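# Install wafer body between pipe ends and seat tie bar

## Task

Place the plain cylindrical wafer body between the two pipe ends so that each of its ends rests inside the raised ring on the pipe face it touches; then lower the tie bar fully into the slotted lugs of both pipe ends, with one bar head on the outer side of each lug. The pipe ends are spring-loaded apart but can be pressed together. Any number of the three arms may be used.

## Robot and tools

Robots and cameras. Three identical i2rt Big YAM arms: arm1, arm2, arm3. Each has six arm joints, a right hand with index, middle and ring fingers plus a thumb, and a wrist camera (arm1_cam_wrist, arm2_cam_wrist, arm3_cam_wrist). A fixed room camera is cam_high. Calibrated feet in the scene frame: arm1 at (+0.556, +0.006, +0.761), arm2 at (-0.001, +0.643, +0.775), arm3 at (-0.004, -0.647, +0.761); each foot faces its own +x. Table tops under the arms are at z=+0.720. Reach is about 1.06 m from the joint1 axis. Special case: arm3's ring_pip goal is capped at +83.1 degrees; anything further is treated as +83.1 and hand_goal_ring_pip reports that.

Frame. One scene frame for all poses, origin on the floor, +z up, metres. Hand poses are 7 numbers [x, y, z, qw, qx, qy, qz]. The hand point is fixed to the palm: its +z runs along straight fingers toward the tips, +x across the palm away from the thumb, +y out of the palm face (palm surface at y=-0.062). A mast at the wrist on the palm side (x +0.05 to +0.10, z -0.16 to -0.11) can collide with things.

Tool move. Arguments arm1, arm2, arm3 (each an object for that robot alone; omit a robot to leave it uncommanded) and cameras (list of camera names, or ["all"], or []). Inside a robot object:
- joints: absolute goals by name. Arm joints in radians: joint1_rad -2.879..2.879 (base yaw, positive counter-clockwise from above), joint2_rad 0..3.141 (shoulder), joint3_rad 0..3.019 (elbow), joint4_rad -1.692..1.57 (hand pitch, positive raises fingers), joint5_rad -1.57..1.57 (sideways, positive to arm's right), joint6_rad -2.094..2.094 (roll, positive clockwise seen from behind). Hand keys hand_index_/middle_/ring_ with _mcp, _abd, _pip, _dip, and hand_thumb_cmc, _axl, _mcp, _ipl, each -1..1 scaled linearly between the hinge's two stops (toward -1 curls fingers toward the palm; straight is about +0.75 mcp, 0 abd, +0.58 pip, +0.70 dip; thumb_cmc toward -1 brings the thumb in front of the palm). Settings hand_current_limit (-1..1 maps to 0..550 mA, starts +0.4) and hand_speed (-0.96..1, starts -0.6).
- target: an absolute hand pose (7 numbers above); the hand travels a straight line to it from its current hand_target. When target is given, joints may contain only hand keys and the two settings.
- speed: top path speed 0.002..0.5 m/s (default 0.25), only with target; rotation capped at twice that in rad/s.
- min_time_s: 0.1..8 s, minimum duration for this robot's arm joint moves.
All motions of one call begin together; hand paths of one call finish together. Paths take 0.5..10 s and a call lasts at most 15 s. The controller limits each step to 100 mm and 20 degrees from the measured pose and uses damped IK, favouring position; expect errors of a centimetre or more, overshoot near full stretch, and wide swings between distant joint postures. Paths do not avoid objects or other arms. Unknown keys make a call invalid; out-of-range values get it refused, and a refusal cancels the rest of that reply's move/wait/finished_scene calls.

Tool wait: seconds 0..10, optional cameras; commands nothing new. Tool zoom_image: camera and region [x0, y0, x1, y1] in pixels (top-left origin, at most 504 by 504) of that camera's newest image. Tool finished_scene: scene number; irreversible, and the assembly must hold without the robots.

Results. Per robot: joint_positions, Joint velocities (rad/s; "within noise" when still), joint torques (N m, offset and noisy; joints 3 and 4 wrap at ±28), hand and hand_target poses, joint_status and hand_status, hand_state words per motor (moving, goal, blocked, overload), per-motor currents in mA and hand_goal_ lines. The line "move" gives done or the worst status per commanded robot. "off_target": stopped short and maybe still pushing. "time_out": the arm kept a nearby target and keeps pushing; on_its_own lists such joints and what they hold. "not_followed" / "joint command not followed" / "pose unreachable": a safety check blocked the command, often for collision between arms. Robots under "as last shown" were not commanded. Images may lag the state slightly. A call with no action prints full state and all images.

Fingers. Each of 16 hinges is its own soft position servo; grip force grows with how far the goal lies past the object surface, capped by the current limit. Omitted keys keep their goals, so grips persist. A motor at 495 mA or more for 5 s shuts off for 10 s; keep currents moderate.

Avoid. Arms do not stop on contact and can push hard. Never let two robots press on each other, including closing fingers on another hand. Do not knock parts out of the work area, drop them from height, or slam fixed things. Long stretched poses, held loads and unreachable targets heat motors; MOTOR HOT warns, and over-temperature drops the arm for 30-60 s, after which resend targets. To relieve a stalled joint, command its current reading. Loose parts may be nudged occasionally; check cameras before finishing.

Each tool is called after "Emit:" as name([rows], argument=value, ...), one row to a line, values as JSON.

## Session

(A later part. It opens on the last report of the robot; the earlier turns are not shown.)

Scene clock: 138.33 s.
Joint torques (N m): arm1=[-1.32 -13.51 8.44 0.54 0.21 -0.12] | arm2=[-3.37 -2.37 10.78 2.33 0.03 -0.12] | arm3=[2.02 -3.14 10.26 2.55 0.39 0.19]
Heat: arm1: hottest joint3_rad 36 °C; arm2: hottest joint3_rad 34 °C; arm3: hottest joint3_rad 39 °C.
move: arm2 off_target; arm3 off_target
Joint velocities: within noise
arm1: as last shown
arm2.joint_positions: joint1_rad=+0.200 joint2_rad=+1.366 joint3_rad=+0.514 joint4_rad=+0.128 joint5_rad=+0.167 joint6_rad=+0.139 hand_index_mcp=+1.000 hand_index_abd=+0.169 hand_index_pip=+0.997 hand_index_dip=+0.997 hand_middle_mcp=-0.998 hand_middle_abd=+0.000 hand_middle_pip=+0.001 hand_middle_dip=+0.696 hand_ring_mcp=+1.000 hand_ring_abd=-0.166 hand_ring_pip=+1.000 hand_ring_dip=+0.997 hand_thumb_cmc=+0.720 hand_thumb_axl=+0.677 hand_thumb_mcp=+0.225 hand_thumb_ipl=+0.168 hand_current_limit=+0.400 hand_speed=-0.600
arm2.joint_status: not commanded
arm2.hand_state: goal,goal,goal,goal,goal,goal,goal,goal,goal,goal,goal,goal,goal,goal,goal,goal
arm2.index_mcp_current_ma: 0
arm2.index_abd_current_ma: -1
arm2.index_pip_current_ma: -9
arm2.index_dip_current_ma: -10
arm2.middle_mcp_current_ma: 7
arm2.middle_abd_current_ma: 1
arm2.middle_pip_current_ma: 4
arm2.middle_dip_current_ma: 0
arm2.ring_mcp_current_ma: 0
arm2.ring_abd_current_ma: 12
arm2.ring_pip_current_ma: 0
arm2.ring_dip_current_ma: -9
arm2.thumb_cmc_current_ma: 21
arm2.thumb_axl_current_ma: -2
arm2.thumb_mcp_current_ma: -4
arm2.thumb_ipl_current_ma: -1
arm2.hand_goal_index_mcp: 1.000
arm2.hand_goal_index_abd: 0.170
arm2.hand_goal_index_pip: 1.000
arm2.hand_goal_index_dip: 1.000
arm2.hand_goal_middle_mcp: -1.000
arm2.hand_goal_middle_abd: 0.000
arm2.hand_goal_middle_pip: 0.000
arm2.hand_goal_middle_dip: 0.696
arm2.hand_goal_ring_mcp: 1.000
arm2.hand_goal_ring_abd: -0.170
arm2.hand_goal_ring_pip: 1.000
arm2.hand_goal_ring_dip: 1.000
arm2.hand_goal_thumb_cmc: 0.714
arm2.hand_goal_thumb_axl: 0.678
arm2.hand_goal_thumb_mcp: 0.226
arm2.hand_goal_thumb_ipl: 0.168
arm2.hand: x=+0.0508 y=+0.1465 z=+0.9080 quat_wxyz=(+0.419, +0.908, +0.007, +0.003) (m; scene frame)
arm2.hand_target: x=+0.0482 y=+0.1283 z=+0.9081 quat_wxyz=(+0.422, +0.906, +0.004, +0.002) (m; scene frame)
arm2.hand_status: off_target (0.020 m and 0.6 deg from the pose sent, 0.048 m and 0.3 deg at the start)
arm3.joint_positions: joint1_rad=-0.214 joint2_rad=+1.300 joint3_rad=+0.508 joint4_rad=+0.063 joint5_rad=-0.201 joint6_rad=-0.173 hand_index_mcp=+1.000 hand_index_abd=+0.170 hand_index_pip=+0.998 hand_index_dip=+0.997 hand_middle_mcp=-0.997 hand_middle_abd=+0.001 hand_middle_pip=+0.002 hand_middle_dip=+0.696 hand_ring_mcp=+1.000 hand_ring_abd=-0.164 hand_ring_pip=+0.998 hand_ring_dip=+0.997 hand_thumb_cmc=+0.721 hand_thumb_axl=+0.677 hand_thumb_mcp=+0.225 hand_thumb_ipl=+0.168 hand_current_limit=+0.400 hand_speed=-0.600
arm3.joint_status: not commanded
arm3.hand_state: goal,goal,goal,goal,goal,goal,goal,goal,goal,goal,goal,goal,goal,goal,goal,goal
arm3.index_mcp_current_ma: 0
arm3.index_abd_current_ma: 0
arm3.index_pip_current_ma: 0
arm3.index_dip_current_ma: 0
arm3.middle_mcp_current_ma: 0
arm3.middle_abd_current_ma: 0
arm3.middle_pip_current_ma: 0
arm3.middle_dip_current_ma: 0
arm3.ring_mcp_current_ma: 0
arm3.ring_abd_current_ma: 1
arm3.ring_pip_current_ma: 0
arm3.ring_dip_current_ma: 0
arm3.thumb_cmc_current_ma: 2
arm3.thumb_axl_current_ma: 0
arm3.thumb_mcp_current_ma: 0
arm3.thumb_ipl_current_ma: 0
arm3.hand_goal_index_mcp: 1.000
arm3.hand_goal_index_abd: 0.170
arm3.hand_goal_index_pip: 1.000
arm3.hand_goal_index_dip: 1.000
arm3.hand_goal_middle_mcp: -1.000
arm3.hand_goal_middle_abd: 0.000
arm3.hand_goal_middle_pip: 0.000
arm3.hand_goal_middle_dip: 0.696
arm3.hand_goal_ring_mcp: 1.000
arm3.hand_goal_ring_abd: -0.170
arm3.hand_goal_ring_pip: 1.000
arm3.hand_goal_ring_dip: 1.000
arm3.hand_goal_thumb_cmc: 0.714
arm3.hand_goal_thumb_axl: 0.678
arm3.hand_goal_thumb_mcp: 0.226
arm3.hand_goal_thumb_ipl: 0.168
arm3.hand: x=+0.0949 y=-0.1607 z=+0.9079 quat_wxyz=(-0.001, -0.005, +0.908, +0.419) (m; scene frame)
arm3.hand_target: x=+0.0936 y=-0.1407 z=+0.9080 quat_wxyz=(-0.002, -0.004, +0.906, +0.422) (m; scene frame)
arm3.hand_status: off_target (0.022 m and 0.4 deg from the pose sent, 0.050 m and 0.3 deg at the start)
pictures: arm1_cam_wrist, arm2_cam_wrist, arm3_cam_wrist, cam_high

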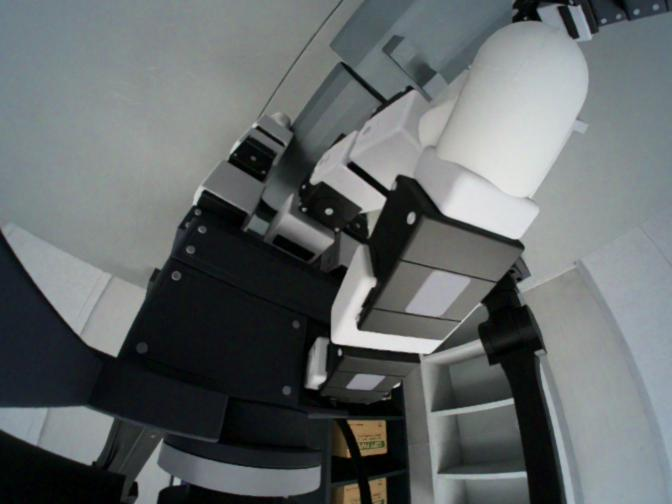

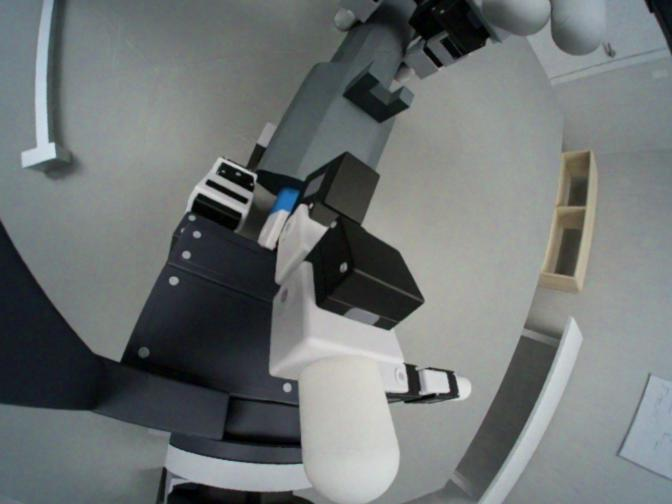

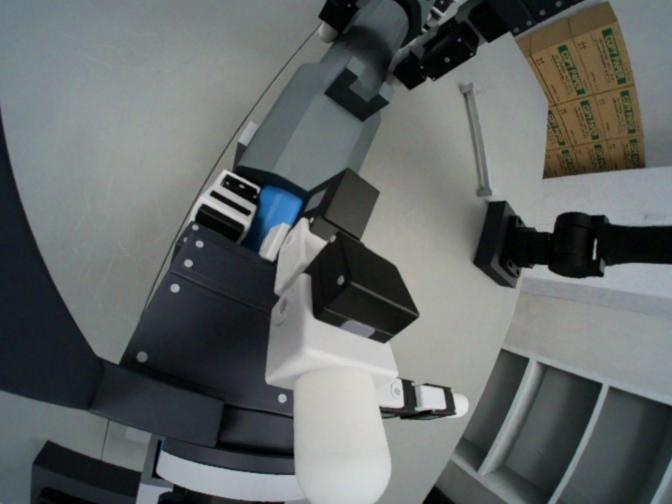

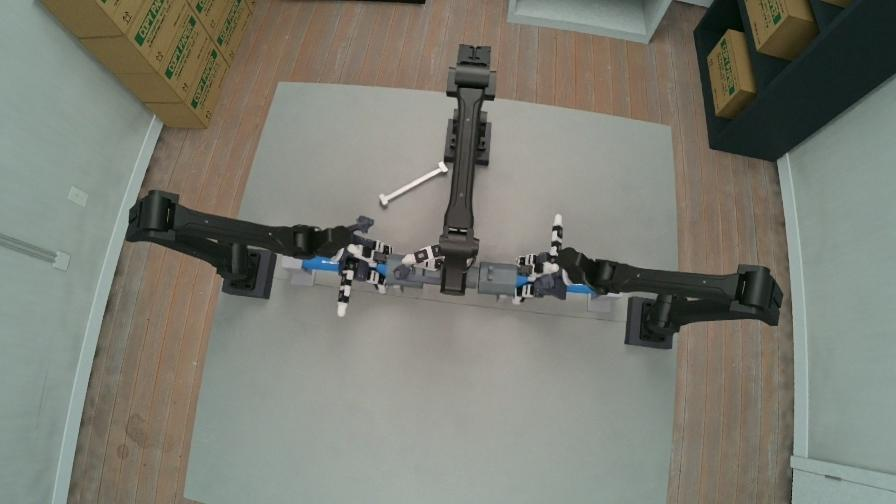

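Emit:
move(arm1={"target": [0.0830, 0.0805, 0.9365, 0, -0.0044, 1, 0], "speed": 0.05}, cameras=["all"])

Emit:
zoom_image(camera="cam_high", region=[455, 255, 505, 305])

Emit:
zoom_image(camera="cam_high", region=[405, 250, 455, 300])

Emit:
zoom_image(camera="arm3_cam_wrist", region=[280, 0, 430, 110])

Emit:
zoom_image(camera="arm2_cam_wrist", region=[280, 0, 430, 110])

Scene clock: 150.73 s.
Joint torques (N m): arm1=[-1.14 -13.68 9.59 -0.2 0.19 -0.11] | arm2=[-3.37 -2.43 10.77 2.32 0.03 -0.11] | arm3=[1.61 -3.43 10.22 2.51 0.43 0.16]
Heat: arm1: hottest joint3_rad 36 °C; arm2: hottest joint3_rad 36 °C; arm3: hottest joint3_rad 39 °C.
move: arm1 done
Joint velocities: within noise
arm1.joint_positions: joint1_rad=+0.004 joint2_rad=+1.646 joint3_rad=+1.425 joint4_rad=-1.355 joint5_rad=+0.000 joint6_rad=+1.587 hand_index_mcp=+0.749 hand_index_abd=-0.064 hand_index_pip=+0.579 hand_index_dip=+0.701 hand_middle_mcp=-0.409 hand_middle_abd=+0.002 hand_middle_pip=+0.007 hand_middle_dip=+0.699 hand_ring_mcp=+0.751 hand_ring_abd=+0.021 hand_ring_pip=+0.574 hand_ring_dip=+0.696 hand_thumb_cmc=-0.901 hand_thumb_axl=+0.680 hand_thumb_mcp=+0.098 hand_thumb_ipl=+0.169 hand_current_limit=+0.740 hand_speed=-0.850
arm1.joint_status: not commanded
arm1.hand_state: goal,blocked,goal,goal,goal,goal,goal,goal,goal,blocked,goal,goal,goal,goal,goal,goal
arm1.index_mcp_current_ma: -1
arm1.index_abd_current_ma: 478
arm1.index_pip_current_ma: 0
arm1.index_dip_current_ma: 0
arm1.middle_mcp_current_ma: 11
arm1.middle_abd_current_ma: 1
arm1.middle_pip_current_ma: 6
arm1.middle_dip_current_ma: 2
arm1.ring_mcp_current_ma: -2
arm1.ring_abd_current_ma: -478
arm1.ring_pip_current_ma: -1
arm1.ring_dip_current_ma: 0
arm1.thumb_cmc_current_ma: 0
arm1.thumb_axl_current_ma: 1
arm1.thumb_mcp_current_ma: -2
arm1.thumb_ipl_current_ma: 0
arm1.hand_goal_index_mcp: 0.750
arm1.hand_goal_index_abd: -0.350
arm1.hand_goal_index_pip: 0.580
arm1.hand_goal_index_dip: 0.700
arm1.hand_goal_middle_mcp: -0.420
arm1.hand_goal_middle_abd: 0.000
arm1.hand_goal_middle_pip: 0.000
arm1.hand_goal_middle_dip: 0.696
arm1.hand_goal_ring_mcp: 0.754
arm1.hand_goal_ring_abd: 0.350
arm1.hand_goal_ring_pip: 0.576
arm1.hand_goal_ring_dip: 0.696
arm1.hand_goal_thumb_cmc: -0.900
arm1.hand_goal_thumb_axl: 0.678
arm1.hand_goal_thumb_mcp: 0.100
arm1.hand_goal_thumb_ipl: 0.168
arm1.hand: x=+0.0876 y=+0.0750 z=+0.9339 quat_wxyz=(-0.002, +0.009, -1.000, +0.000) (m; scene frame)
arm1.hand_target: x=+0.0832 y=+0.0805 z=+0.9364 quat_wxyz=(+0.000, +0.004, -1.000, +0.000) (m; scene frame)
arm1.hand_status: done (0.008 m and 0.6 deg from the pose sent, 0.007 m and 0.6 deg at the start)
arm2, arm3: as last shown
pictures: arm1_cam_wrist, arm2_cam_wrist, arm3_cam_wrist, cam_high

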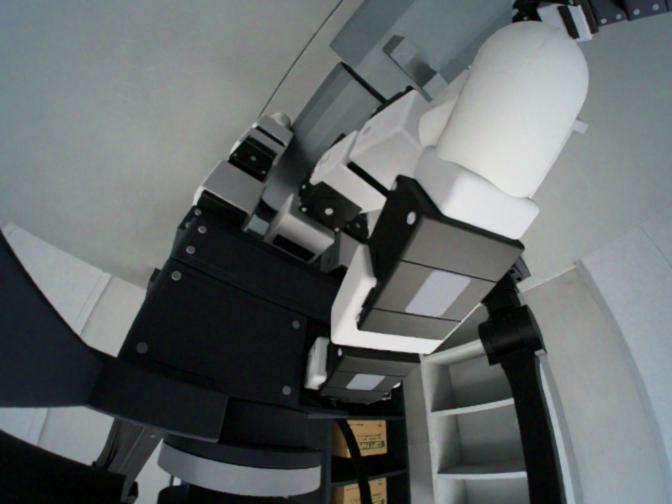

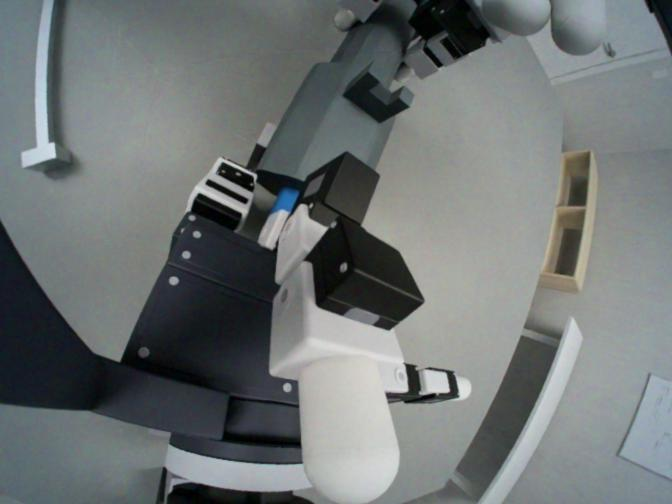

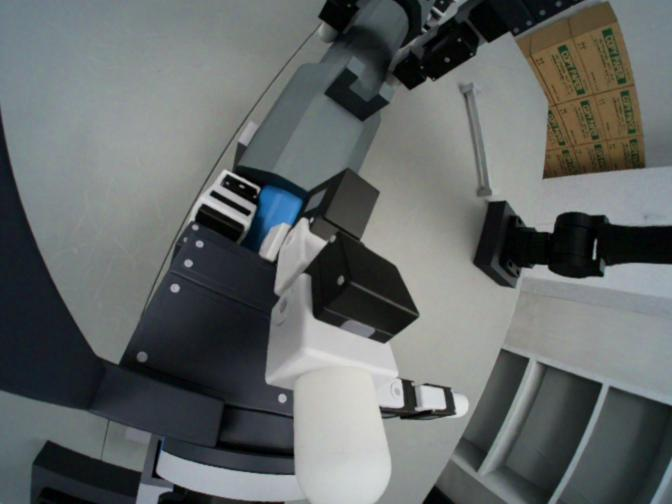

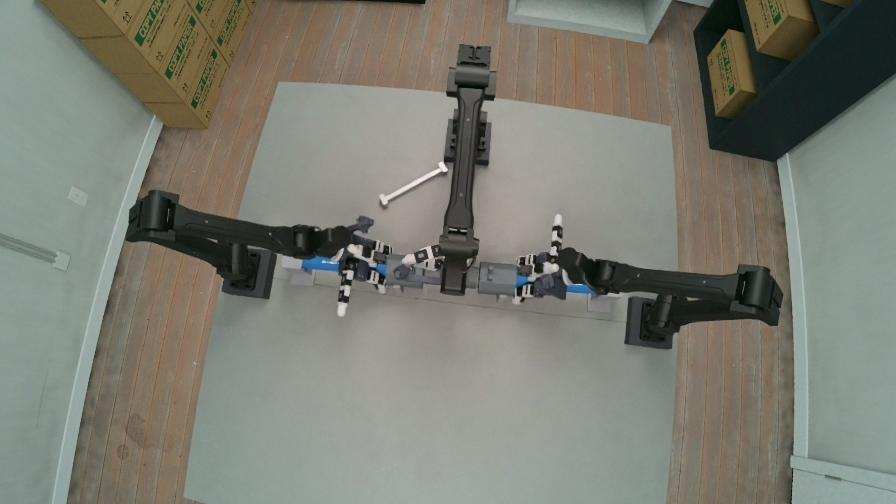

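Scaled by 10.080 from the camera's 896x504 image, which has a finer 1280x720 frame.

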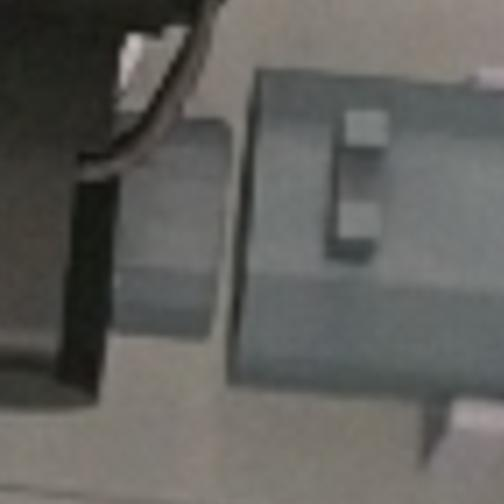

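Scaled by 10.080 from the camera's 896x504 image, which has a finer 1280x720 frame.

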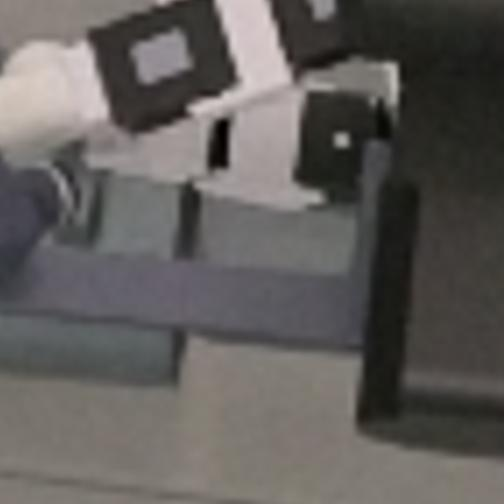

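Scaled by 3.360 from the camera's 672x504 image, which has a finer 960x720 frame.

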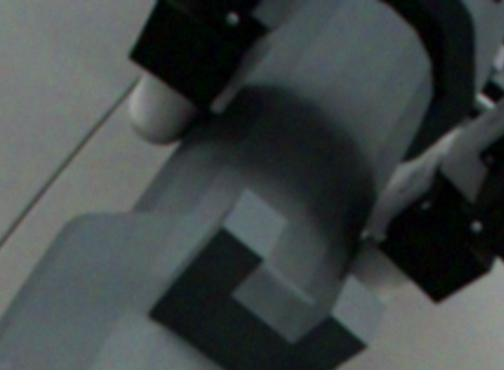

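Scaled by 3.360 from the camera's 672x504 image, which has a finer 960x720 frame.

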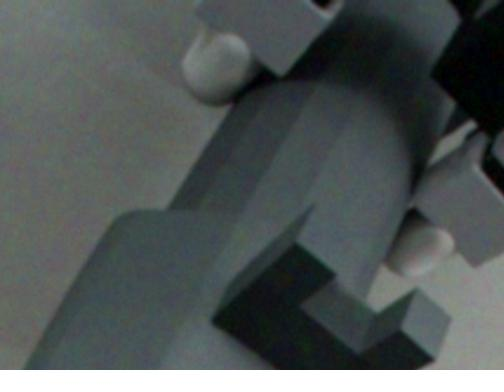

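Emit:
move(arm1={"target": [0.0800, 0.0805, 0.962, 0, -0.0044, 1, 0], "speed": 0.06})

Emit:
move(arm1={"target": [0.0830, 0.0805, 0.935, 0, -0.0044, 1, 0], "speed": 0.06}, cameras=["all"])

Emit:
zoom_image(camera="cam_high", region=[455, 255, 505, 305])

Emit:
zoom_image(camera="cam_high", region=[405, 250, 455, 300])

Emit:
zoom_image(camera="arm3_cam_wrist", region=[280, 0, 430, 110])

Emit:
zoom_image(camera="arm2_cam_wrist", region=[280, 0, 430, 110])

Scene clock: 154.33 s.
Joint torques (N m): arm1=[-1.08 -14.1 12.25 -0.61 0.2 -0.11] | arm2=[-3.37 -2.43 10.78 2.33 0.03 -0.11] | arm3=[1.61 -3.19 10.11 2.37 0.42 0.15]
Heat: arm1: hottest joint3_rad 36 °C; arm2: hottest joint3_rad 37 °C; arm3: hottest joint3_rad 39 °C.
move: arm1 off_target
Joint velocities: within noise
arm1.joint_positions: joint1_rad=+0.004 joint2_rad=+1.646 joint3_rad=+1.452 joint4_rad=-1.414 joint5_rad=+0.000 joint6_rad=+1.587 hand_index_mcp=+0.749 hand_index_abd=-0.064 hand_index_pip=+0.579 hand_index_dip=+0.701 hand_middle_mcp=-0.409 hand_middle_abd=+0.002 hand_middle_pip=+0.007 hand_middle_dip=+0.699 hand_ring_mcp=+0.751 hand_ring_abd=+0.021 hand_ring_pip=+0.574 hand_ring_dip=+0.696 hand_thumb_cmc=-0.901 hand_thumb_axl=+0.680 hand_thumb_mcp=+0.098 hand_thumb_ipl=+0.169 hand_current_limit=+0.740 hand_speed=-0.850
arm1.joint_status: not commanded
arm1.hand_state: goal,blocked,goal,goal,goal,goal,goal,goal,goal,blocked,goal,goal,goal,goal,goal,goal
arm1.index_mcp_current_ma: -1
arm1.index_abd_current_ma: 478
arm1.index_pip_current_ma: 0
arm1.index_dip_current_ma: 0
arm1.middle_mcp_current_ma: 11
arm1.middle_abd_current_ma: 1
arm1.middle_pip_current_ma: 6
arm1.middle_dip_current_ma: 2
arm1.ring_mcp_current_ma: -2
arm1.ring_abd_current_ma: -478
arm1.ring_pip_current_ma: -1
arm1.ring_dip_current_ma: 0
arm1.thumb_cmc_current_ma: 0
arm1.thumb_axl_current_ma: 1
arm1.thumb_mcp_current_ma: -2
arm1.thumb_ipl_current_ma: 0
arm1.hand_goal_index_mcp: 0.750
arm1.hand_goal_index_abd: -0.350
arm1.hand_goal_index_pip: 0.580
arm1.hand_goal_index_dip: 0.700
arm1.hand_goal_middle_mcp: -0.420
arm1.hand_goal_middle_abd: 0.000
arm1.hand_goal_middle_pip: 0.000
arm1.hand_goal_middle_dip: 0.696
arm1.hand_goal_ring_mcp: 0.754
arm1.hand_goal_ring_abd: 0.350
arm1.hand_goal_ring_pip: 0.576
arm1.hand_goal_ring_dip: 0.696
arm1.hand_goal_thumb_cmc: -0.900
arm1.hand_goal_thumb_axl: 0.678
arm1.hand_goal_thumb_mcp: 0.100
arm1.hand_goal_thumb_ipl: 0.168
arm1.hand: x=+0.0935 y=+0.0752 z=+0.9448 quat_wxyz=(-0.018, +0.009, -1.000, +0.000) (m; scene frame)
arm1.hand_target: x=+0.0809 y=+0.0805 z=+0.9619 quat_wxyz=(+0.000, +0.005, -1.000, +0.000) (m; scene frame)
arm1.hand_status: off_target (0.022 m and 2.1 deg from the pose sent, 0.029 m and 0.6 deg at the start)
arm2, arm3: as last shown
pictures: none

Scene clock: 155.30 s.
Joint torques (N m): arm1=[-1.14 -13.16 8.62 0.51 0.19 -0.12] | arm2=[-3.31 -2.43 10.78 2.33 0.03 -0.11] | arm3=[1.14 -3.6 10.24 2.48 0.43 0.13]
Heat: arm1: hottest joint3_rad 36 °C; arm2: hottest joint3_rad 37 °C; arm3: hottest joint3_rad 39 °C.
move: arm1 done
Joint velocities: within noise
arm1.joint_positions: joint1_rad=+0.004 joint2_rad=+1.646 joint3_rad=+1.436 joint4_rad=-1.368 joint5_rad=+0.000 joint6_rad=+1.587 hand_index_mcp=+0.749 hand_index_abd=-0.064 hand_index_pip=+0.579 hand_index_dip=+0.701 hand_middle_mcp=-0.409 hand_middle_abd=+0.002 hand_middle_pip=+0.007 hand_middle_dip=+0.699 hand_ring_mcp=+0.751 hand_ring_abd=+0.021 hand_ring_pip=+0.574 hand_ring_dip=+0.696 hand_thumb_cmc=-0.901 hand_thumb_axl=+0.680 hand_thumb_mcp=+0.098 hand_thumb_ipl=+0.169 hand_current_limit=+0.740 hand_speed=-0.850
arm1.joint_status: not commanded
arm1.hand_state: goal,blocked,goal,goal,goal,goal,goal,goal,goal,blocked,goal,goal,goal,goal,goal,goal
arm1.index_mcp_current_ma: -1
arm1.index_abd_current_ma: 478
arm1.index_pip_current_ma: 0
arm1.index_dip_current_ma: 0
arm1.middle_mcp_current_ma: 11
arm1.middle_abd_current_ma: 1
arm1.middle_pip_current_ma: 6
arm1.middle_dip_current_ma: 2
arm1.ring_mcp_current_ma: -2
arm1.ring_abd_current_ma: -478
arm1.ring_pip_current_ma: -1
arm1.ring_dip_current_ma: 0
arm1.thumb_cmc_current_ma: 0
arm1.thumb_axl_current_ma: 1
arm1.thumb_mcp_current_ma: -2
arm1.thumb_ipl_current_ma: 0
arm1.hand_goal_index_mcp: 0.750
arm1.hand_goal_index_abd: -0.350
arm1.hand_goal_index_pip: 0.580
arm1.hand_goal_index_dip: 0.700
arm1.hand_goal_middle_mcp: -0.420
arm1.hand_goal_middle_abd: 0.000
arm1.hand_goal_middle_pip: 0.000
arm1.hand_goal_middle_dip: 0.696
arm1.hand_goal_ring_mcp: 0.754
arm1.hand_goal_ring_abd: 0.350
arm1.hand_goal_ring_pip: 0.576
arm1.hand_goal_ring_dip: 0.696
arm1.hand_goal_thumb_cmc: -0.900
arm1.hand_goal_thumb_axl: 0.678
arm1.hand_goal_thumb_mcp: 0.100
arm1.hand_goal_thumb_ipl: 0.168
arm1.hand: x=+0.0871 y=+0.0750 z=+0.9381 quat_wxyz=(-0.003, +0.009, -1.000, +0.000) (m; scene frame)
arm1.hand_target: x=+0.0832 y=+0.0805 z=+0.9349 quat_wxyz=(+0.000, +0.004, -1.000, +0.000) (m; scene frame)
arm1.hand_status: done (0.008 m and 0.7 deg from the pose sent, 0.015 m and 2.1 deg at the start)
arm2, arm3: as last shown
pictures: arm1_cam_wrist, arm2_cam_wrist, arm3_cam_wrist, cam_high

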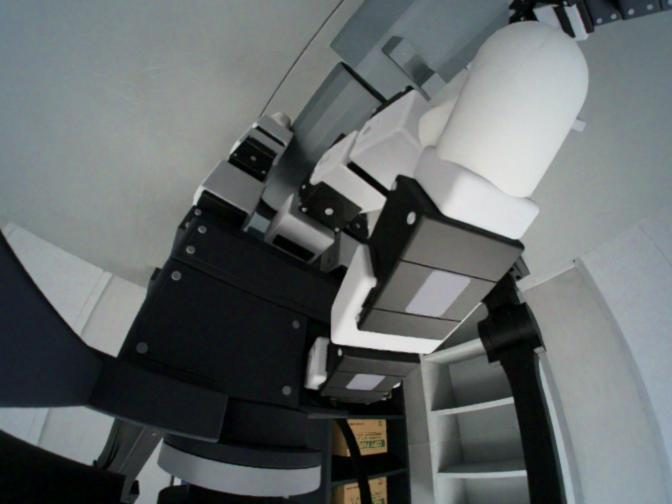

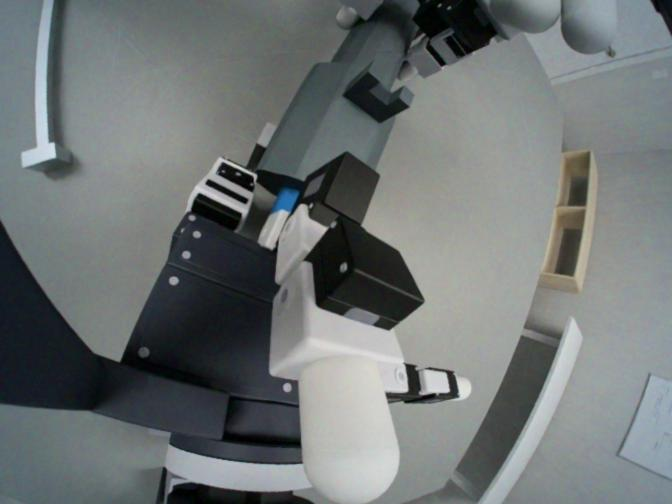

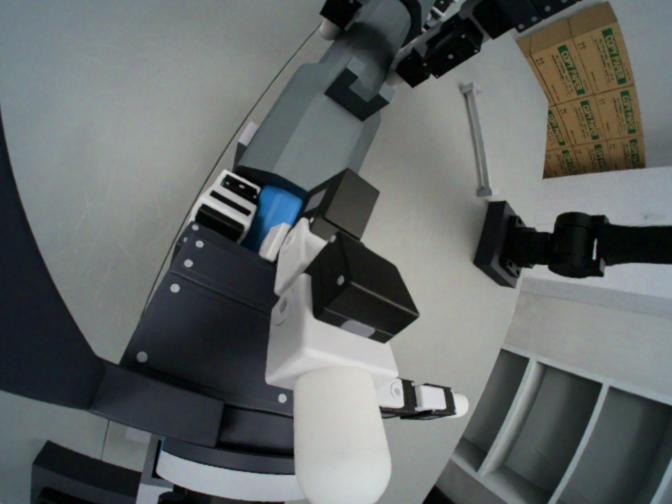

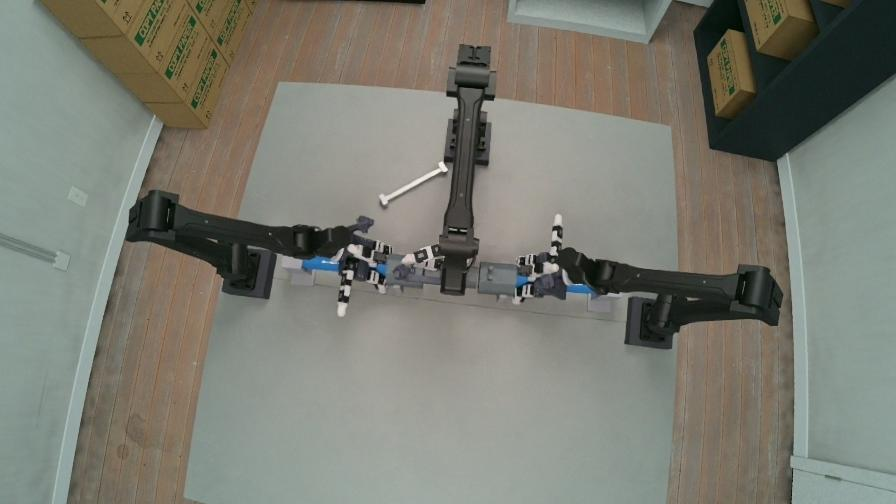

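Scaled by 10.080 from the camera's 896x504 image, which has a finer 1280x720 frame.

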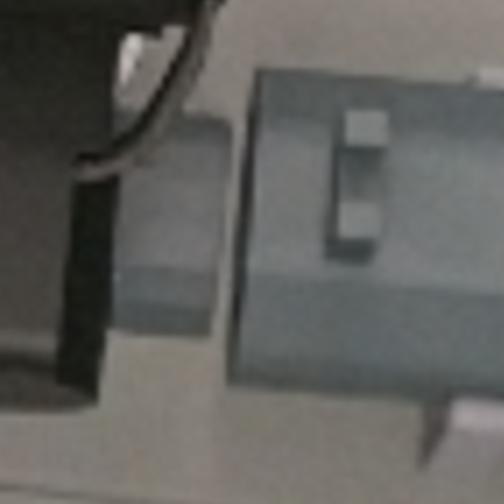

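Scaled by 10.080 from the camera's 896x504 image, which has a finer 1280x720 frame.

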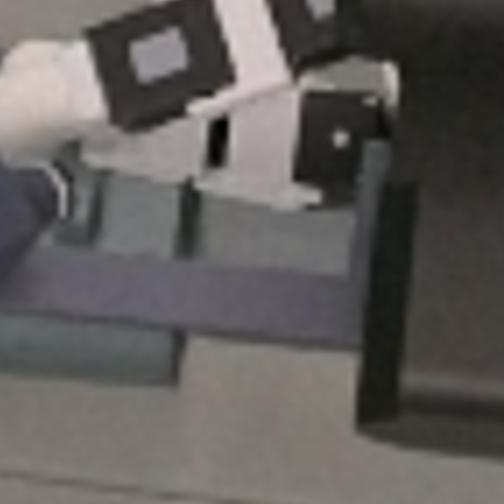

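Scaled by 3.360 from the camera's 672x504 image, which has a finer 960x720 frame.

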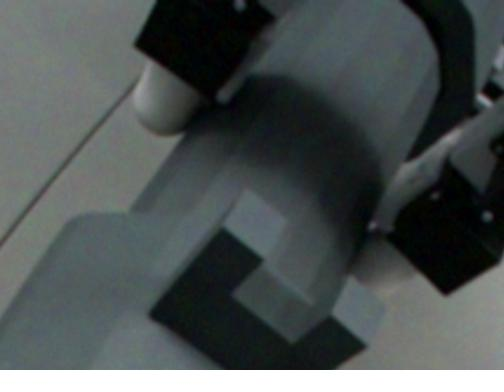

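Scaled by 3.360 from the camera's 672x504 image, which has a finer 960x720 frame.

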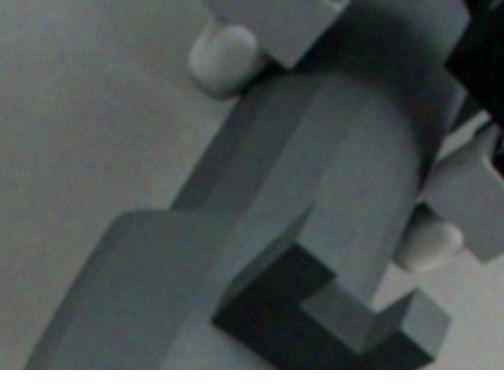

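Emit:
move(arm2={"target": [0.0485, 0.116, 0.908, 0.4225, 0.9063, 0.0037, 0.0017], "speed": 0.04}, arm3={"target": [0.0942, -0.127, 0.908, -0.0017, -0.0037, 0.9063, 0.4225], "speed": 0.04}, cameras=["all"])

Emit:
zoom_image(camera="cam_high", region=[455, 255, 505, 305])

Emit:
zoom_image(camera="arm1_cam_wrist", region=[280, 20, 420, 140])

Emit:
zoom_image(camera="arm3_cam_wrist", region=[280, 0, 430, 110])

Emit:
zoom_image(camera="arm2_cam_wrist", region=[280, 0, 430, 110])

Scene clock: 158.17 s.
Joint torques (N m): arm1=[-1.14 -13.57 8.5 0.51 0.19 -0.11] | arm2=[-3.55 -2.2 11.37 2.3 0.01 -0.12] | arm3=[1.14 -2.78 10.74 2.78 0.5 0.18]
Heat: arm1: hottest joint3_rad 36 °C; arm2: hottest joint3_rad 37 °C; arm3: hottest joint3_rad 40 °C.
move: arm2 off_target; arm3 off_target
Joint velocities: within noise
arm1: as last shown
arm1.joint_positions: joint1_rad=+0.003 joint2_rad=+1.646 joint3_rad=+1.436 joint4_rad=-1.368 joint5_rad=+0.000 joint6_rad=+1.587 hand_index_mcp=+0.749 hand_index_abd=-0.064 hand_index_pip=+0.579 hand_index_dip=+0.701 hand_middle_mcp=-0.409 hand_middle_abd=+0.002 hand_middle_pip=+0.007 hand_middle_dip=+0.699 hand_ring_mcp=+0.751 hand_ring_abd=+0.021 hand_ring_pip=+0.574 hand_ring_dip=+0.696 hand_thumb_cmc=-0.901 hand_thumb_axl=+0.680 hand_thumb_mcp=+0.098 hand_thumb_ipl=+0.169 hand_current_limit=+0.740 hand_speed=-0.850
arm1.hand: x=+0.0872 y=+0.0752 z=+0.9381 quat_wxyz=(-0.003, +0.009, -1.000, +0.000) (m; scene frame)
arm2.joint_positions: joint1_rad=+0.196 joint2_rad=+1.385 joint3_rad=+0.535 joint4_rad=+0.128 joint5_rad=+0.162 joint6_rad=+0.135 hand_index_mcp=+1.000 hand_index_abd=+0.169 hand_index_pip=+0.997 hand_index_dip=+0.997 hand_middle_mcp=-0.998 hand_middle_abd=+0.000 hand_middle_pip=+0.001 hand_middle_dip=+0.696 hand_ring_mcp=+1.000 hand_ring_abd=-0.166 hand_ring_pip=+1.000 hand_ring_dip=+0.997 hand_thumb_cmc=+0.720 hand_thumb_axl=+0.677 hand_thumb_mcp=+0.225 hand_thumb_ipl=+0.168 hand_current_limit=+0.400 hand_speed=-0.600
arm2.joint_status: not commanded
arm2.hand_state: goal,goal,goal,goal,goal,goal,goal,goal,goal,goal,goal,goal,goal,goal,goal,goal
arm2.index_mcp_current_ma: 0
arm2.index_abd_current_ma: -2
arm2.index_pip_current_ma: -9
arm2.index_dip_current_ma: -10
arm2.middle_mcp_current_ma: 7
arm2.middle_abd_current_ma: 1
arm2.middle_pip_current_ma: 4
arm2.middle_dip_current_ma: 0
arm2.ring_mcp_current_ma: 0
arm2.ring_abd_current_ma: 12
arm2.ring_pip_current_ma: 0
arm2.ring_dip_current_ma: -9
arm2.thumb_cmc_current_ma: 21
arm2.thumb_axl_current_ma: -2
arm2.thumb_mcp_current_ma: -4
arm2.thumb_ipl_current_ma: -1
arm2.hand_goal_index_mcp: 1.000
arm2.hand_goal_index_abd: 0.170
arm2.hand_goal_index_pip: 1.000
arm2.hand_goal_index_dip: 1.000
arm2.hand_goal_middle_mcp: -1.000
arm2.hand_goal_middle_abd: 0.000
arm2.hand_goal_middle_pip: 0.000
arm2.hand_goal_middle_dip: 0.696
arm2.hand_goal_ring_mcp: 1.000
arm2.hand_goal_ring_abd: -0.170
arm2.hand_goal_ring_pip: 1.000
arm2.hand_goal_ring_dip: 1.000
arm2.hand_goal_thumb_cmc: 0.714
arm2.hand_goal_thumb_axl: 0.678
arm2.hand_goal_thumb_mcp: 0.226
arm2.hand_goal_thumb_ipl: 0.168
arm2.hand: x=+0.0514 y=+0.1386 z=+0.9082 quat_wxyz=(+0.419, +0.908, +0.007, +0.004) (m; scene frame)
arm2.hand_target: x=+0.0481 y=+0.1177 z=+0.9082 quat_wxyz=(+0.423, +0.906, +0.004, +0.002) (m; scene frame)
arm2.hand_status: off_target (0.023 m and 0.6 deg from the pose sent, 0.031 m and 0.6 deg at the start)
arm3.joint_positions: joint1_rad=-0.207 joint2_rad=+1.323 joint3_rad=+0.529 joint4_rad=+0.063 joint5_rad=-0.198 joint6_rad=-0.170 hand_index_mcp=+1.000 hand_index_abd=+0.170 hand_index_pip=+0.998 hand_index_dip=+0.997 hand_middle_mcp=-0.997 hand_middle_abd=+0.001 hand_middle_pip=+0.002 hand_middle_dip=+0.696 hand_ring_mcp=+1.000 hand_ring_abd=-0.162 hand_ring_pip=+0.998 hand_ring_dip=+0.997 hand_thumb_cmc=+0.721 hand_thumb_axl=+0.677 hand_thumb_mcp=+0.225 hand_thumb_ipl=+0.168 hand_current_limit=+0.400 hand_speed=-0.600
arm3.joint_status: not commanded
arm3.hand_state: goal,goal,goal,goal,goal,goal,goal,goal,goal,goal,goal,goal,goal,goal,goal,goal
arm3.index_mcp_current_ma: 0
arm3.index_abd_current_ma: 0
arm3.index_pip_current_ma: 0
arm3.index_dip_current_ma: 0
arm3.middle_mcp_current_ma: 0
arm3.middle_abd_current_ma: 0
arm3.middle_pip_current_ma: 0
arm3.middle_dip_current_ma: 0
arm3.ring_mcp_current_ma: 0
arm3.ring_abd_current_ma: 2
arm3.ring_pip_current_ma: 0
arm3.ring_dip_current_ma: 0
arm3.thumb_cmc_current_ma: 2
arm3.thumb_axl_current_ma: 0
arm3.thumb_mcp_current_ma: 0
arm3.thumb_ipl_current_ma: 0
arm3.hand_goal_index_mcp: 1.000
arm3.hand_goal_index_abd: 0.170
arm3.hand_goal_index_pip: 1.000
arm3.hand_goal_index_dip: 1.000
arm3.hand_goal_middle_mcp: -1.000
arm3.hand_goal_middle_abd: 0.000
arm3.hand_goal_middle_pip: 0.000
arm3.hand_goal_middle_dip: 0.696
arm3.hand_goal_ring_mcp: 1.000
arm3.hand_goal_ring_abd: -0.170
arm3.hand_goal_ring_pip: 1.000
arm3.hand_goal_ring_dip: 1.000
arm3.hand_goal_thumb_cmc: 0.714
arm3.hand_goal_thumb_axl: 0.678
arm3.hand_goal_thumb_mcp: 0.226
arm3.hand_goal_thumb_ipl: 0.168
arm3.hand: x=+0.0945 y=-0.1522 z=+0.9080 quat_wxyz=(-0.001, -0.006, +0.908, +0.418) (m; scene frame)
arm3.hand_target: x=+0.0935 y=-0.1292 z=+0.9079 quat_wxyz=(-0.002, -0.004, +0.906, +0.422) (m; scene frame)
arm3.hand_status: off_target (0.025 m and 0.6 deg from the pose sent, 0.034 m and 0.4 deg at the start)
pictures: arm1_cam_wrist, arm2_cam_wrist, arm3_cam_wrist, cam_high

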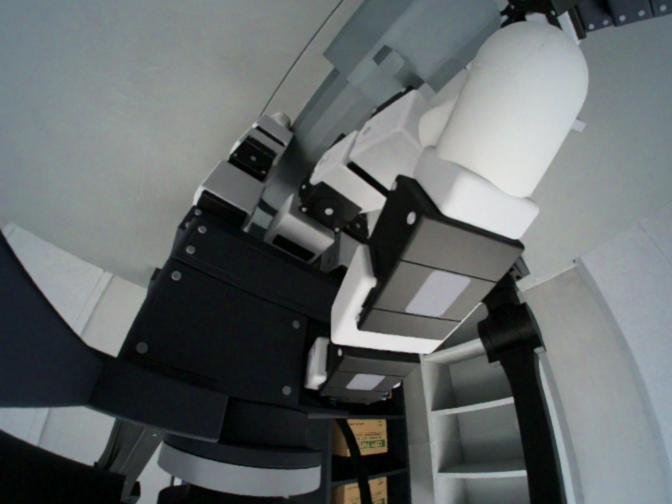

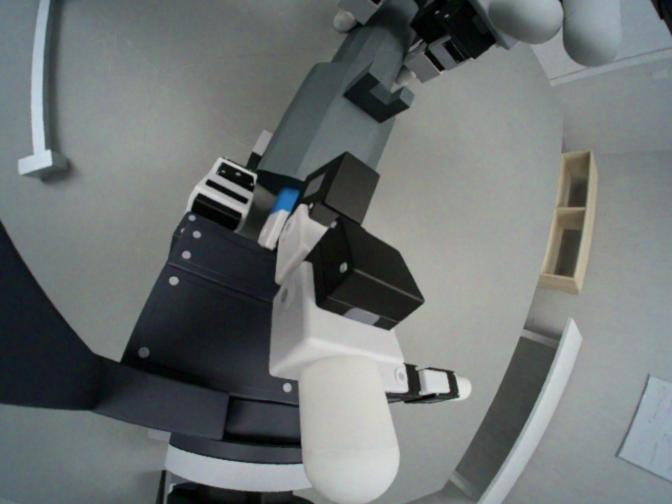

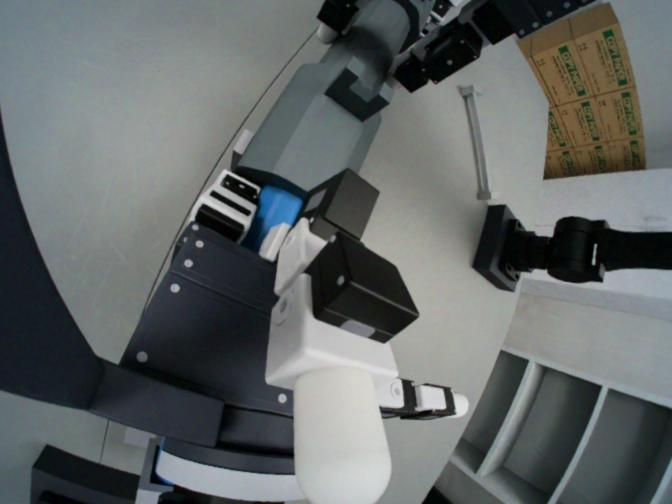

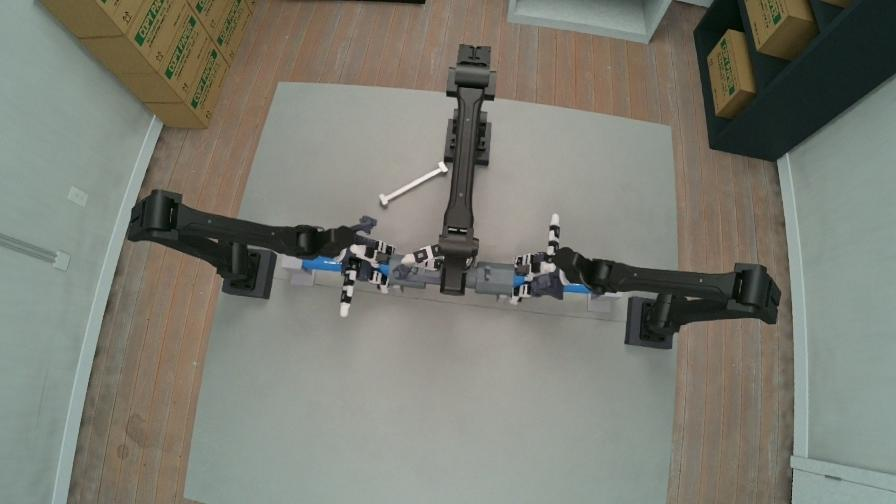

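Scaled by 10.080 from the camera's 896x504 image, which has a finer 1280x720 frame.

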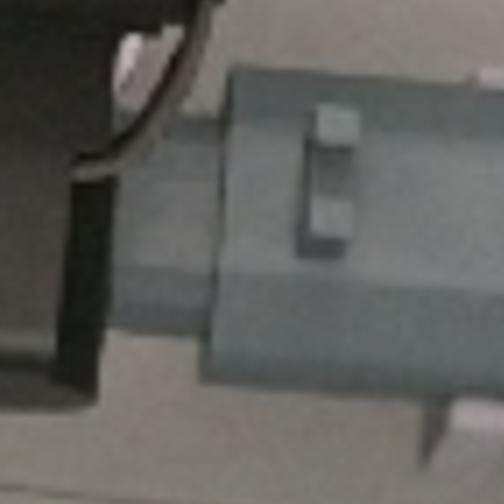

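Scaled by 3.600 from the camera's 672x504 image, which has a finer 960x720 frame.

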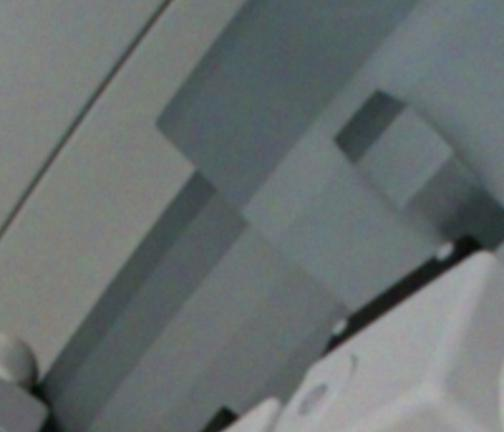

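Scaled by 3.360 from the camera's 672x504 image, which has a finer 960x720 frame.

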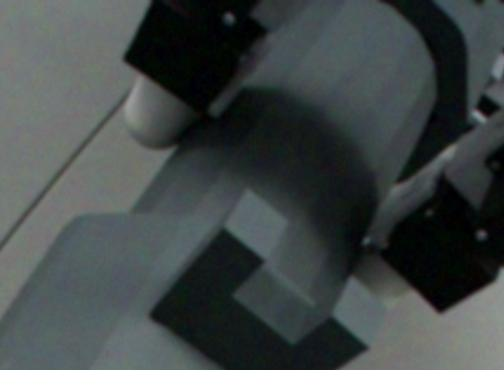

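Scaled by 3.360 from the camera's 672x504 image, which has a finer 960x720 frame.

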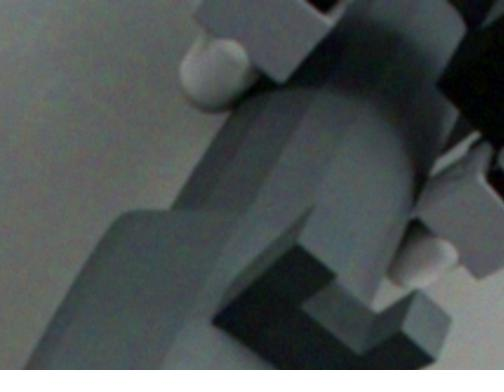

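Emit:
move(arm2={"target": [0.0485, 0.110, 0.908, 0.4225, 0.9063, 0.0037, 0.0017], "speed": 0.04}, arm3={"target": [0.0942, -0.119, 0.908, -0.0017, -0.0037, 0.9063, 0.4225], "speed": 0.04}, cameras=["cam_high"])

Emit:
zoom_image(camera="cam_high", region=[455, 255, 505, 305])

Emit:
zoom_image(camera="cam_high", region=[405, 250, 455, 300])

Scene clock: 161.97 s.
Joint torques (N m): arm1=[-1.14 -13.74 8.53 0.53 0.19 -0.12] | arm2=[-3.66 -2.02 11.89 2.29 0 -0.13] | arm3=[1.49 -2.73 11.19 2.76 0.55 0.2]
Heat: arm1: hottest joint3_rad 36 °C; arm2: hottest joint3_rad 37 °C; arm3: hottest joint3_rad 40 °C.
move: arm2 off_target; arm3 off_target
Joint velocities: within noise
arm1: as last shown
arm1.joint_positions: joint1_rad=+0.002 joint2_rad=+1.646 joint3_rad=+1.436 joint4_rad=-1.368 joint5_rad=+0.000 joint6_rad=+1.587 hand_index_mcp=+0.747 hand_index_abd=-0.064 hand_index_pip=+0.579 hand_index_dip=+0.701 hand_middle_mcp=-0.409 hand_middle_abd=+0.002 hand_middle_pip=+0.007 hand_middle_dip=+0.699 hand_ring_mcp=+0.753 hand_ring_abd=+0.021 hand_ring_pip=+0.575 hand_ring_dip=+0.696 hand_thumb_cmc=-0.901 hand_thumb_axl=+0.680 hand_thumb_mcp=+0.098 hand_thumb_ipl=+0.169 hand_current_limit=+0.740 hand_speed=-0.850
arm1.index_mcp_current_ma: -2
arm1.index_abd_current_ma: 479
arm1.ring_mcp_current_ma: 0
arm1.ring_pip_current_ma: 0
arm1.hand: x=+0.0872 y=+0.0757 z=+0.9381 quat_wxyz=(-0.003, +0.009, -1.000, +0.000) (m; scene frame)
arm1.hand_target: x=+0.0832 y=+0.0806 z=+0.9349 quat_wxyz=(+0.000, +0.004, -1.000, +0.000) (m; scene frame)
arm2.joint_positions: joint1_rad=+0.194 joint2_rad=+1.393 joint3_rad=+0.543 joint4_rad=+0.128 joint5_rad=+0.159 joint6_rad=+0.133 hand_index_mcp=+1.000 hand_index_abd=+0.169 hand_index_pip=+0.997 hand_index_dip=+0.997 hand_middle_mcp=-0.998 hand_middle_abd=+0.000 hand_middle_pip=+0.001 hand_middle_dip=+0.696 hand_ring_mcp=+1.000 hand_ring_abd=-0.165 hand_ring_pip=+1.000 hand_ring_dip=+0.997 hand_thumb_cmc=+0.720 hand_thumb_axl=+0.677 hand_thumb_mcp=+0.225 hand_thumb_ipl=+0.168 hand_current_limit=+0.400 hand_speed=-0.600
arm2.joint_status: not commanded
arm2.hand_state: goal,goal,goal,goal,goal,goal,goal,goal,goal,goal,goal,goal,goal,goal,goal,goal
arm2.index_mcp_current_ma: 1
arm2.index_abd_current_ma: -4
arm2.index_pip_current_ma: -9
arm2.index_dip_current_ma: -10
arm2.middle_mcp_current_ma: 7
arm2.middle_abd_current_ma: 1
arm2.middle_pip_current_ma: 4
arm2.middle_dip_current_ma: 0
arm2.ring_mcp_current_ma: 1
arm2.ring_abd_current_ma: 14
arm2.ring_pip_current_ma: 0
arm2.ring_dip_current_ma: -9
arm2.thumb_cmc_current_ma: 21
arm2.thumb_axl_current_ma: -2
arm2.thumb_mcp_current_ma: -4
arm2.thumb_ipl_current_ma: -1
arm2.hand_goal_index_mcp: 1.000
arm2.hand_goal_index_abd: 0.170
arm2.hand_goal_index_pip: 1.000
arm2.hand_goal_index_dip: 1.000
arm2.hand_goal_middle_mcp: -1.000
arm2.hand_goal_middle_abd: 0.000
arm2.hand_goal_middle_pip: 0.000
arm2.hand_goal_middle_dip: 0.696
arm2.hand_goal_ring_mcp: 1.000
arm2.hand_goal_ring_abd: -0.170
arm2.hand_goal_ring_pip: 1.000
arm2.hand_goal_ring_dip: 1.000
arm2.hand_goal_thumb_cmc: 0.714
arm2.hand_goal_thumb_axl: 0.678
arm2.hand_goal_thumb_mcp: 0.226
arm2.hand_goal_thumb_ipl: 0.168
arm2.hand: x=+0.0519 y=+0.1354 z=+0.9082 quat_wxyz=(+0.419, +0.908, +0.008, +0.004) (m; scene frame)
arm2.hand_target: x=+0.0482 y=+0.1122 z=+0.9082 quat_wxyz=(+0.422, +0.906, +0.004, +0.002) (m; scene frame)
arm2.hand_status: off_target (0.026 m and 0.7 deg from the pose sent, 0.029 m and 0.7 deg at the start)
arm3.joint_positions: joint1_rad=-0.204 joint2_rad=+1.334 joint3_rad=+0.541 joint4_rad=+0.063 joint5_rad=-0.195 joint6_rad=-0.168 hand_index_mcp=+1.000 hand_index_abd=+0.170 hand_index_pip=+0.998 hand_index_dip=+0.997 hand_middle_mcp=-0.997 hand_middle_abd=+0.001 hand_middle_pip=+0.002 hand_middle_dip=+0.696 hand_ring_mcp=+1.001 hand_ring_abd=-0.161 hand_ring_pip=+0.998 hand_ring_dip=+0.997 hand_thumb_cmc=+0.721 hand_thumb_axl=+0.677 hand_thumb_mcp=+0.225 hand_thumb_ipl=+0.168 hand_current_limit=+0.400 hand_speed=-0.600
arm3.joint_status: not commanded
arm3.hand_state: goal,goal,goal,goal,goal,goal,goal,goal,goal,goal,goal,goal,goal,goal,goal,goal
arm3.index_mcp_current_ma: 0
arm3.index_abd_current_ma: 0
arm3.index_pip_current_ma: 0
arm3.index_dip_current_ma: 0
arm3.middle_mcp_current_ma: 0
arm3.middle_abd_current_ma: 0
arm3.middle_pip_current_ma: 0
arm3.middle_dip_current_ma: 0
arm3.ring_mcp_current_ma: 0
arm3.ring_abd_current_ma: 2
arm3.ring_pip_current_ma: 0
arm3.ring_dip_current_ma: 0
arm3.thumb_cmc_current_ma: 2
arm3.thumb_axl_current_ma: 0
arm3.thumb_mcp_current_ma: 0
arm3.thumb_ipl_current_ma: 0
arm3.hand_goal_index_mcp: 1.000
arm3.hand_goal_index_abd: 0.170
arm3.hand_goal_index_pip: 1.000
arm3.hand_goal_index_dip: 1.000
arm3.hand_goal_middle_mcp: -1.000
arm3.hand_goal_middle_abd: 0.000
arm3.hand_goal_middle_pip: 0.000
arm3.hand_goal_middle_dip: 0.696
arm3.hand_goal_ring_mcp: 1.000
arm3.hand_goal_ring_abd: -0.170
arm3.hand_goal_ring_pip: 1.000
arm3.hand_goal_ring_dip: 1.000
arm3.hand_goal_thumb_cmc: 0.714
arm3.hand_goal_thumb_axl: 0.678
arm3.hand_goal_thumb_mcp: 0.226
arm3.hand_goal_thumb_ipl: 0.168
arm3.hand: x=+0.0943 y=-0.1478 z=+0.9080 quat_wxyz=(-0.001, -0.006, +0.908, +0.418) (m; scene frame)
arm3.hand_target: x=+0.0935 y=-0.1218 z=+0.9081 quat_wxyz=(-0.002, -0.004, +0.906, +0.422) (m; scene frame)
arm3.hand_status: off_target (0.029 m and 0.6 deg from the pose sent, 0.033 m and 0.5 deg at the start)
pictures: cam_high

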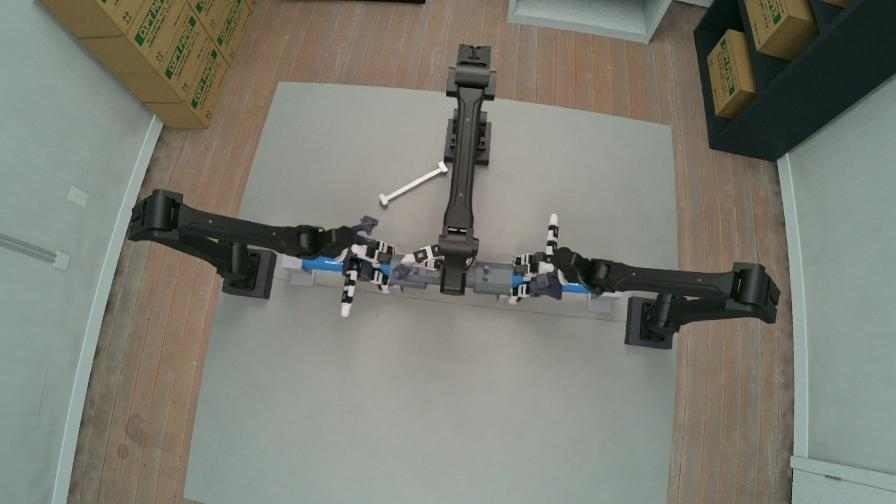

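Scaled by 10.080 from the camera's 896x504 image, which has a finer 1280x720 frame.

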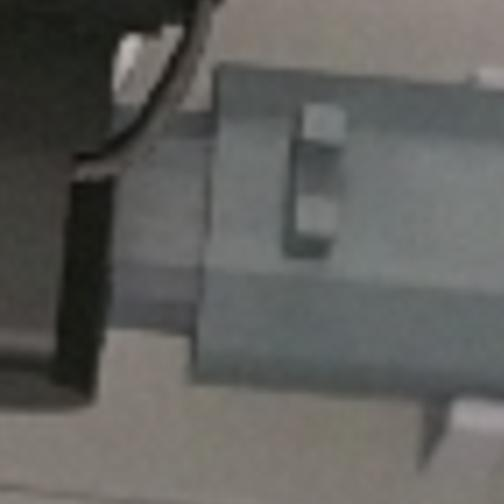

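Scaled by 10.080 from the camera's 896x504 image, which has a finer 1280x720 frame.

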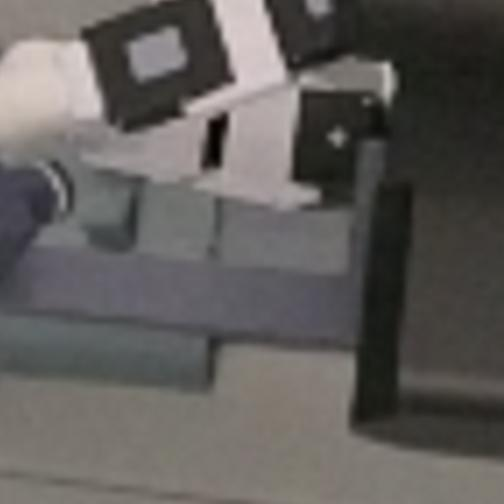

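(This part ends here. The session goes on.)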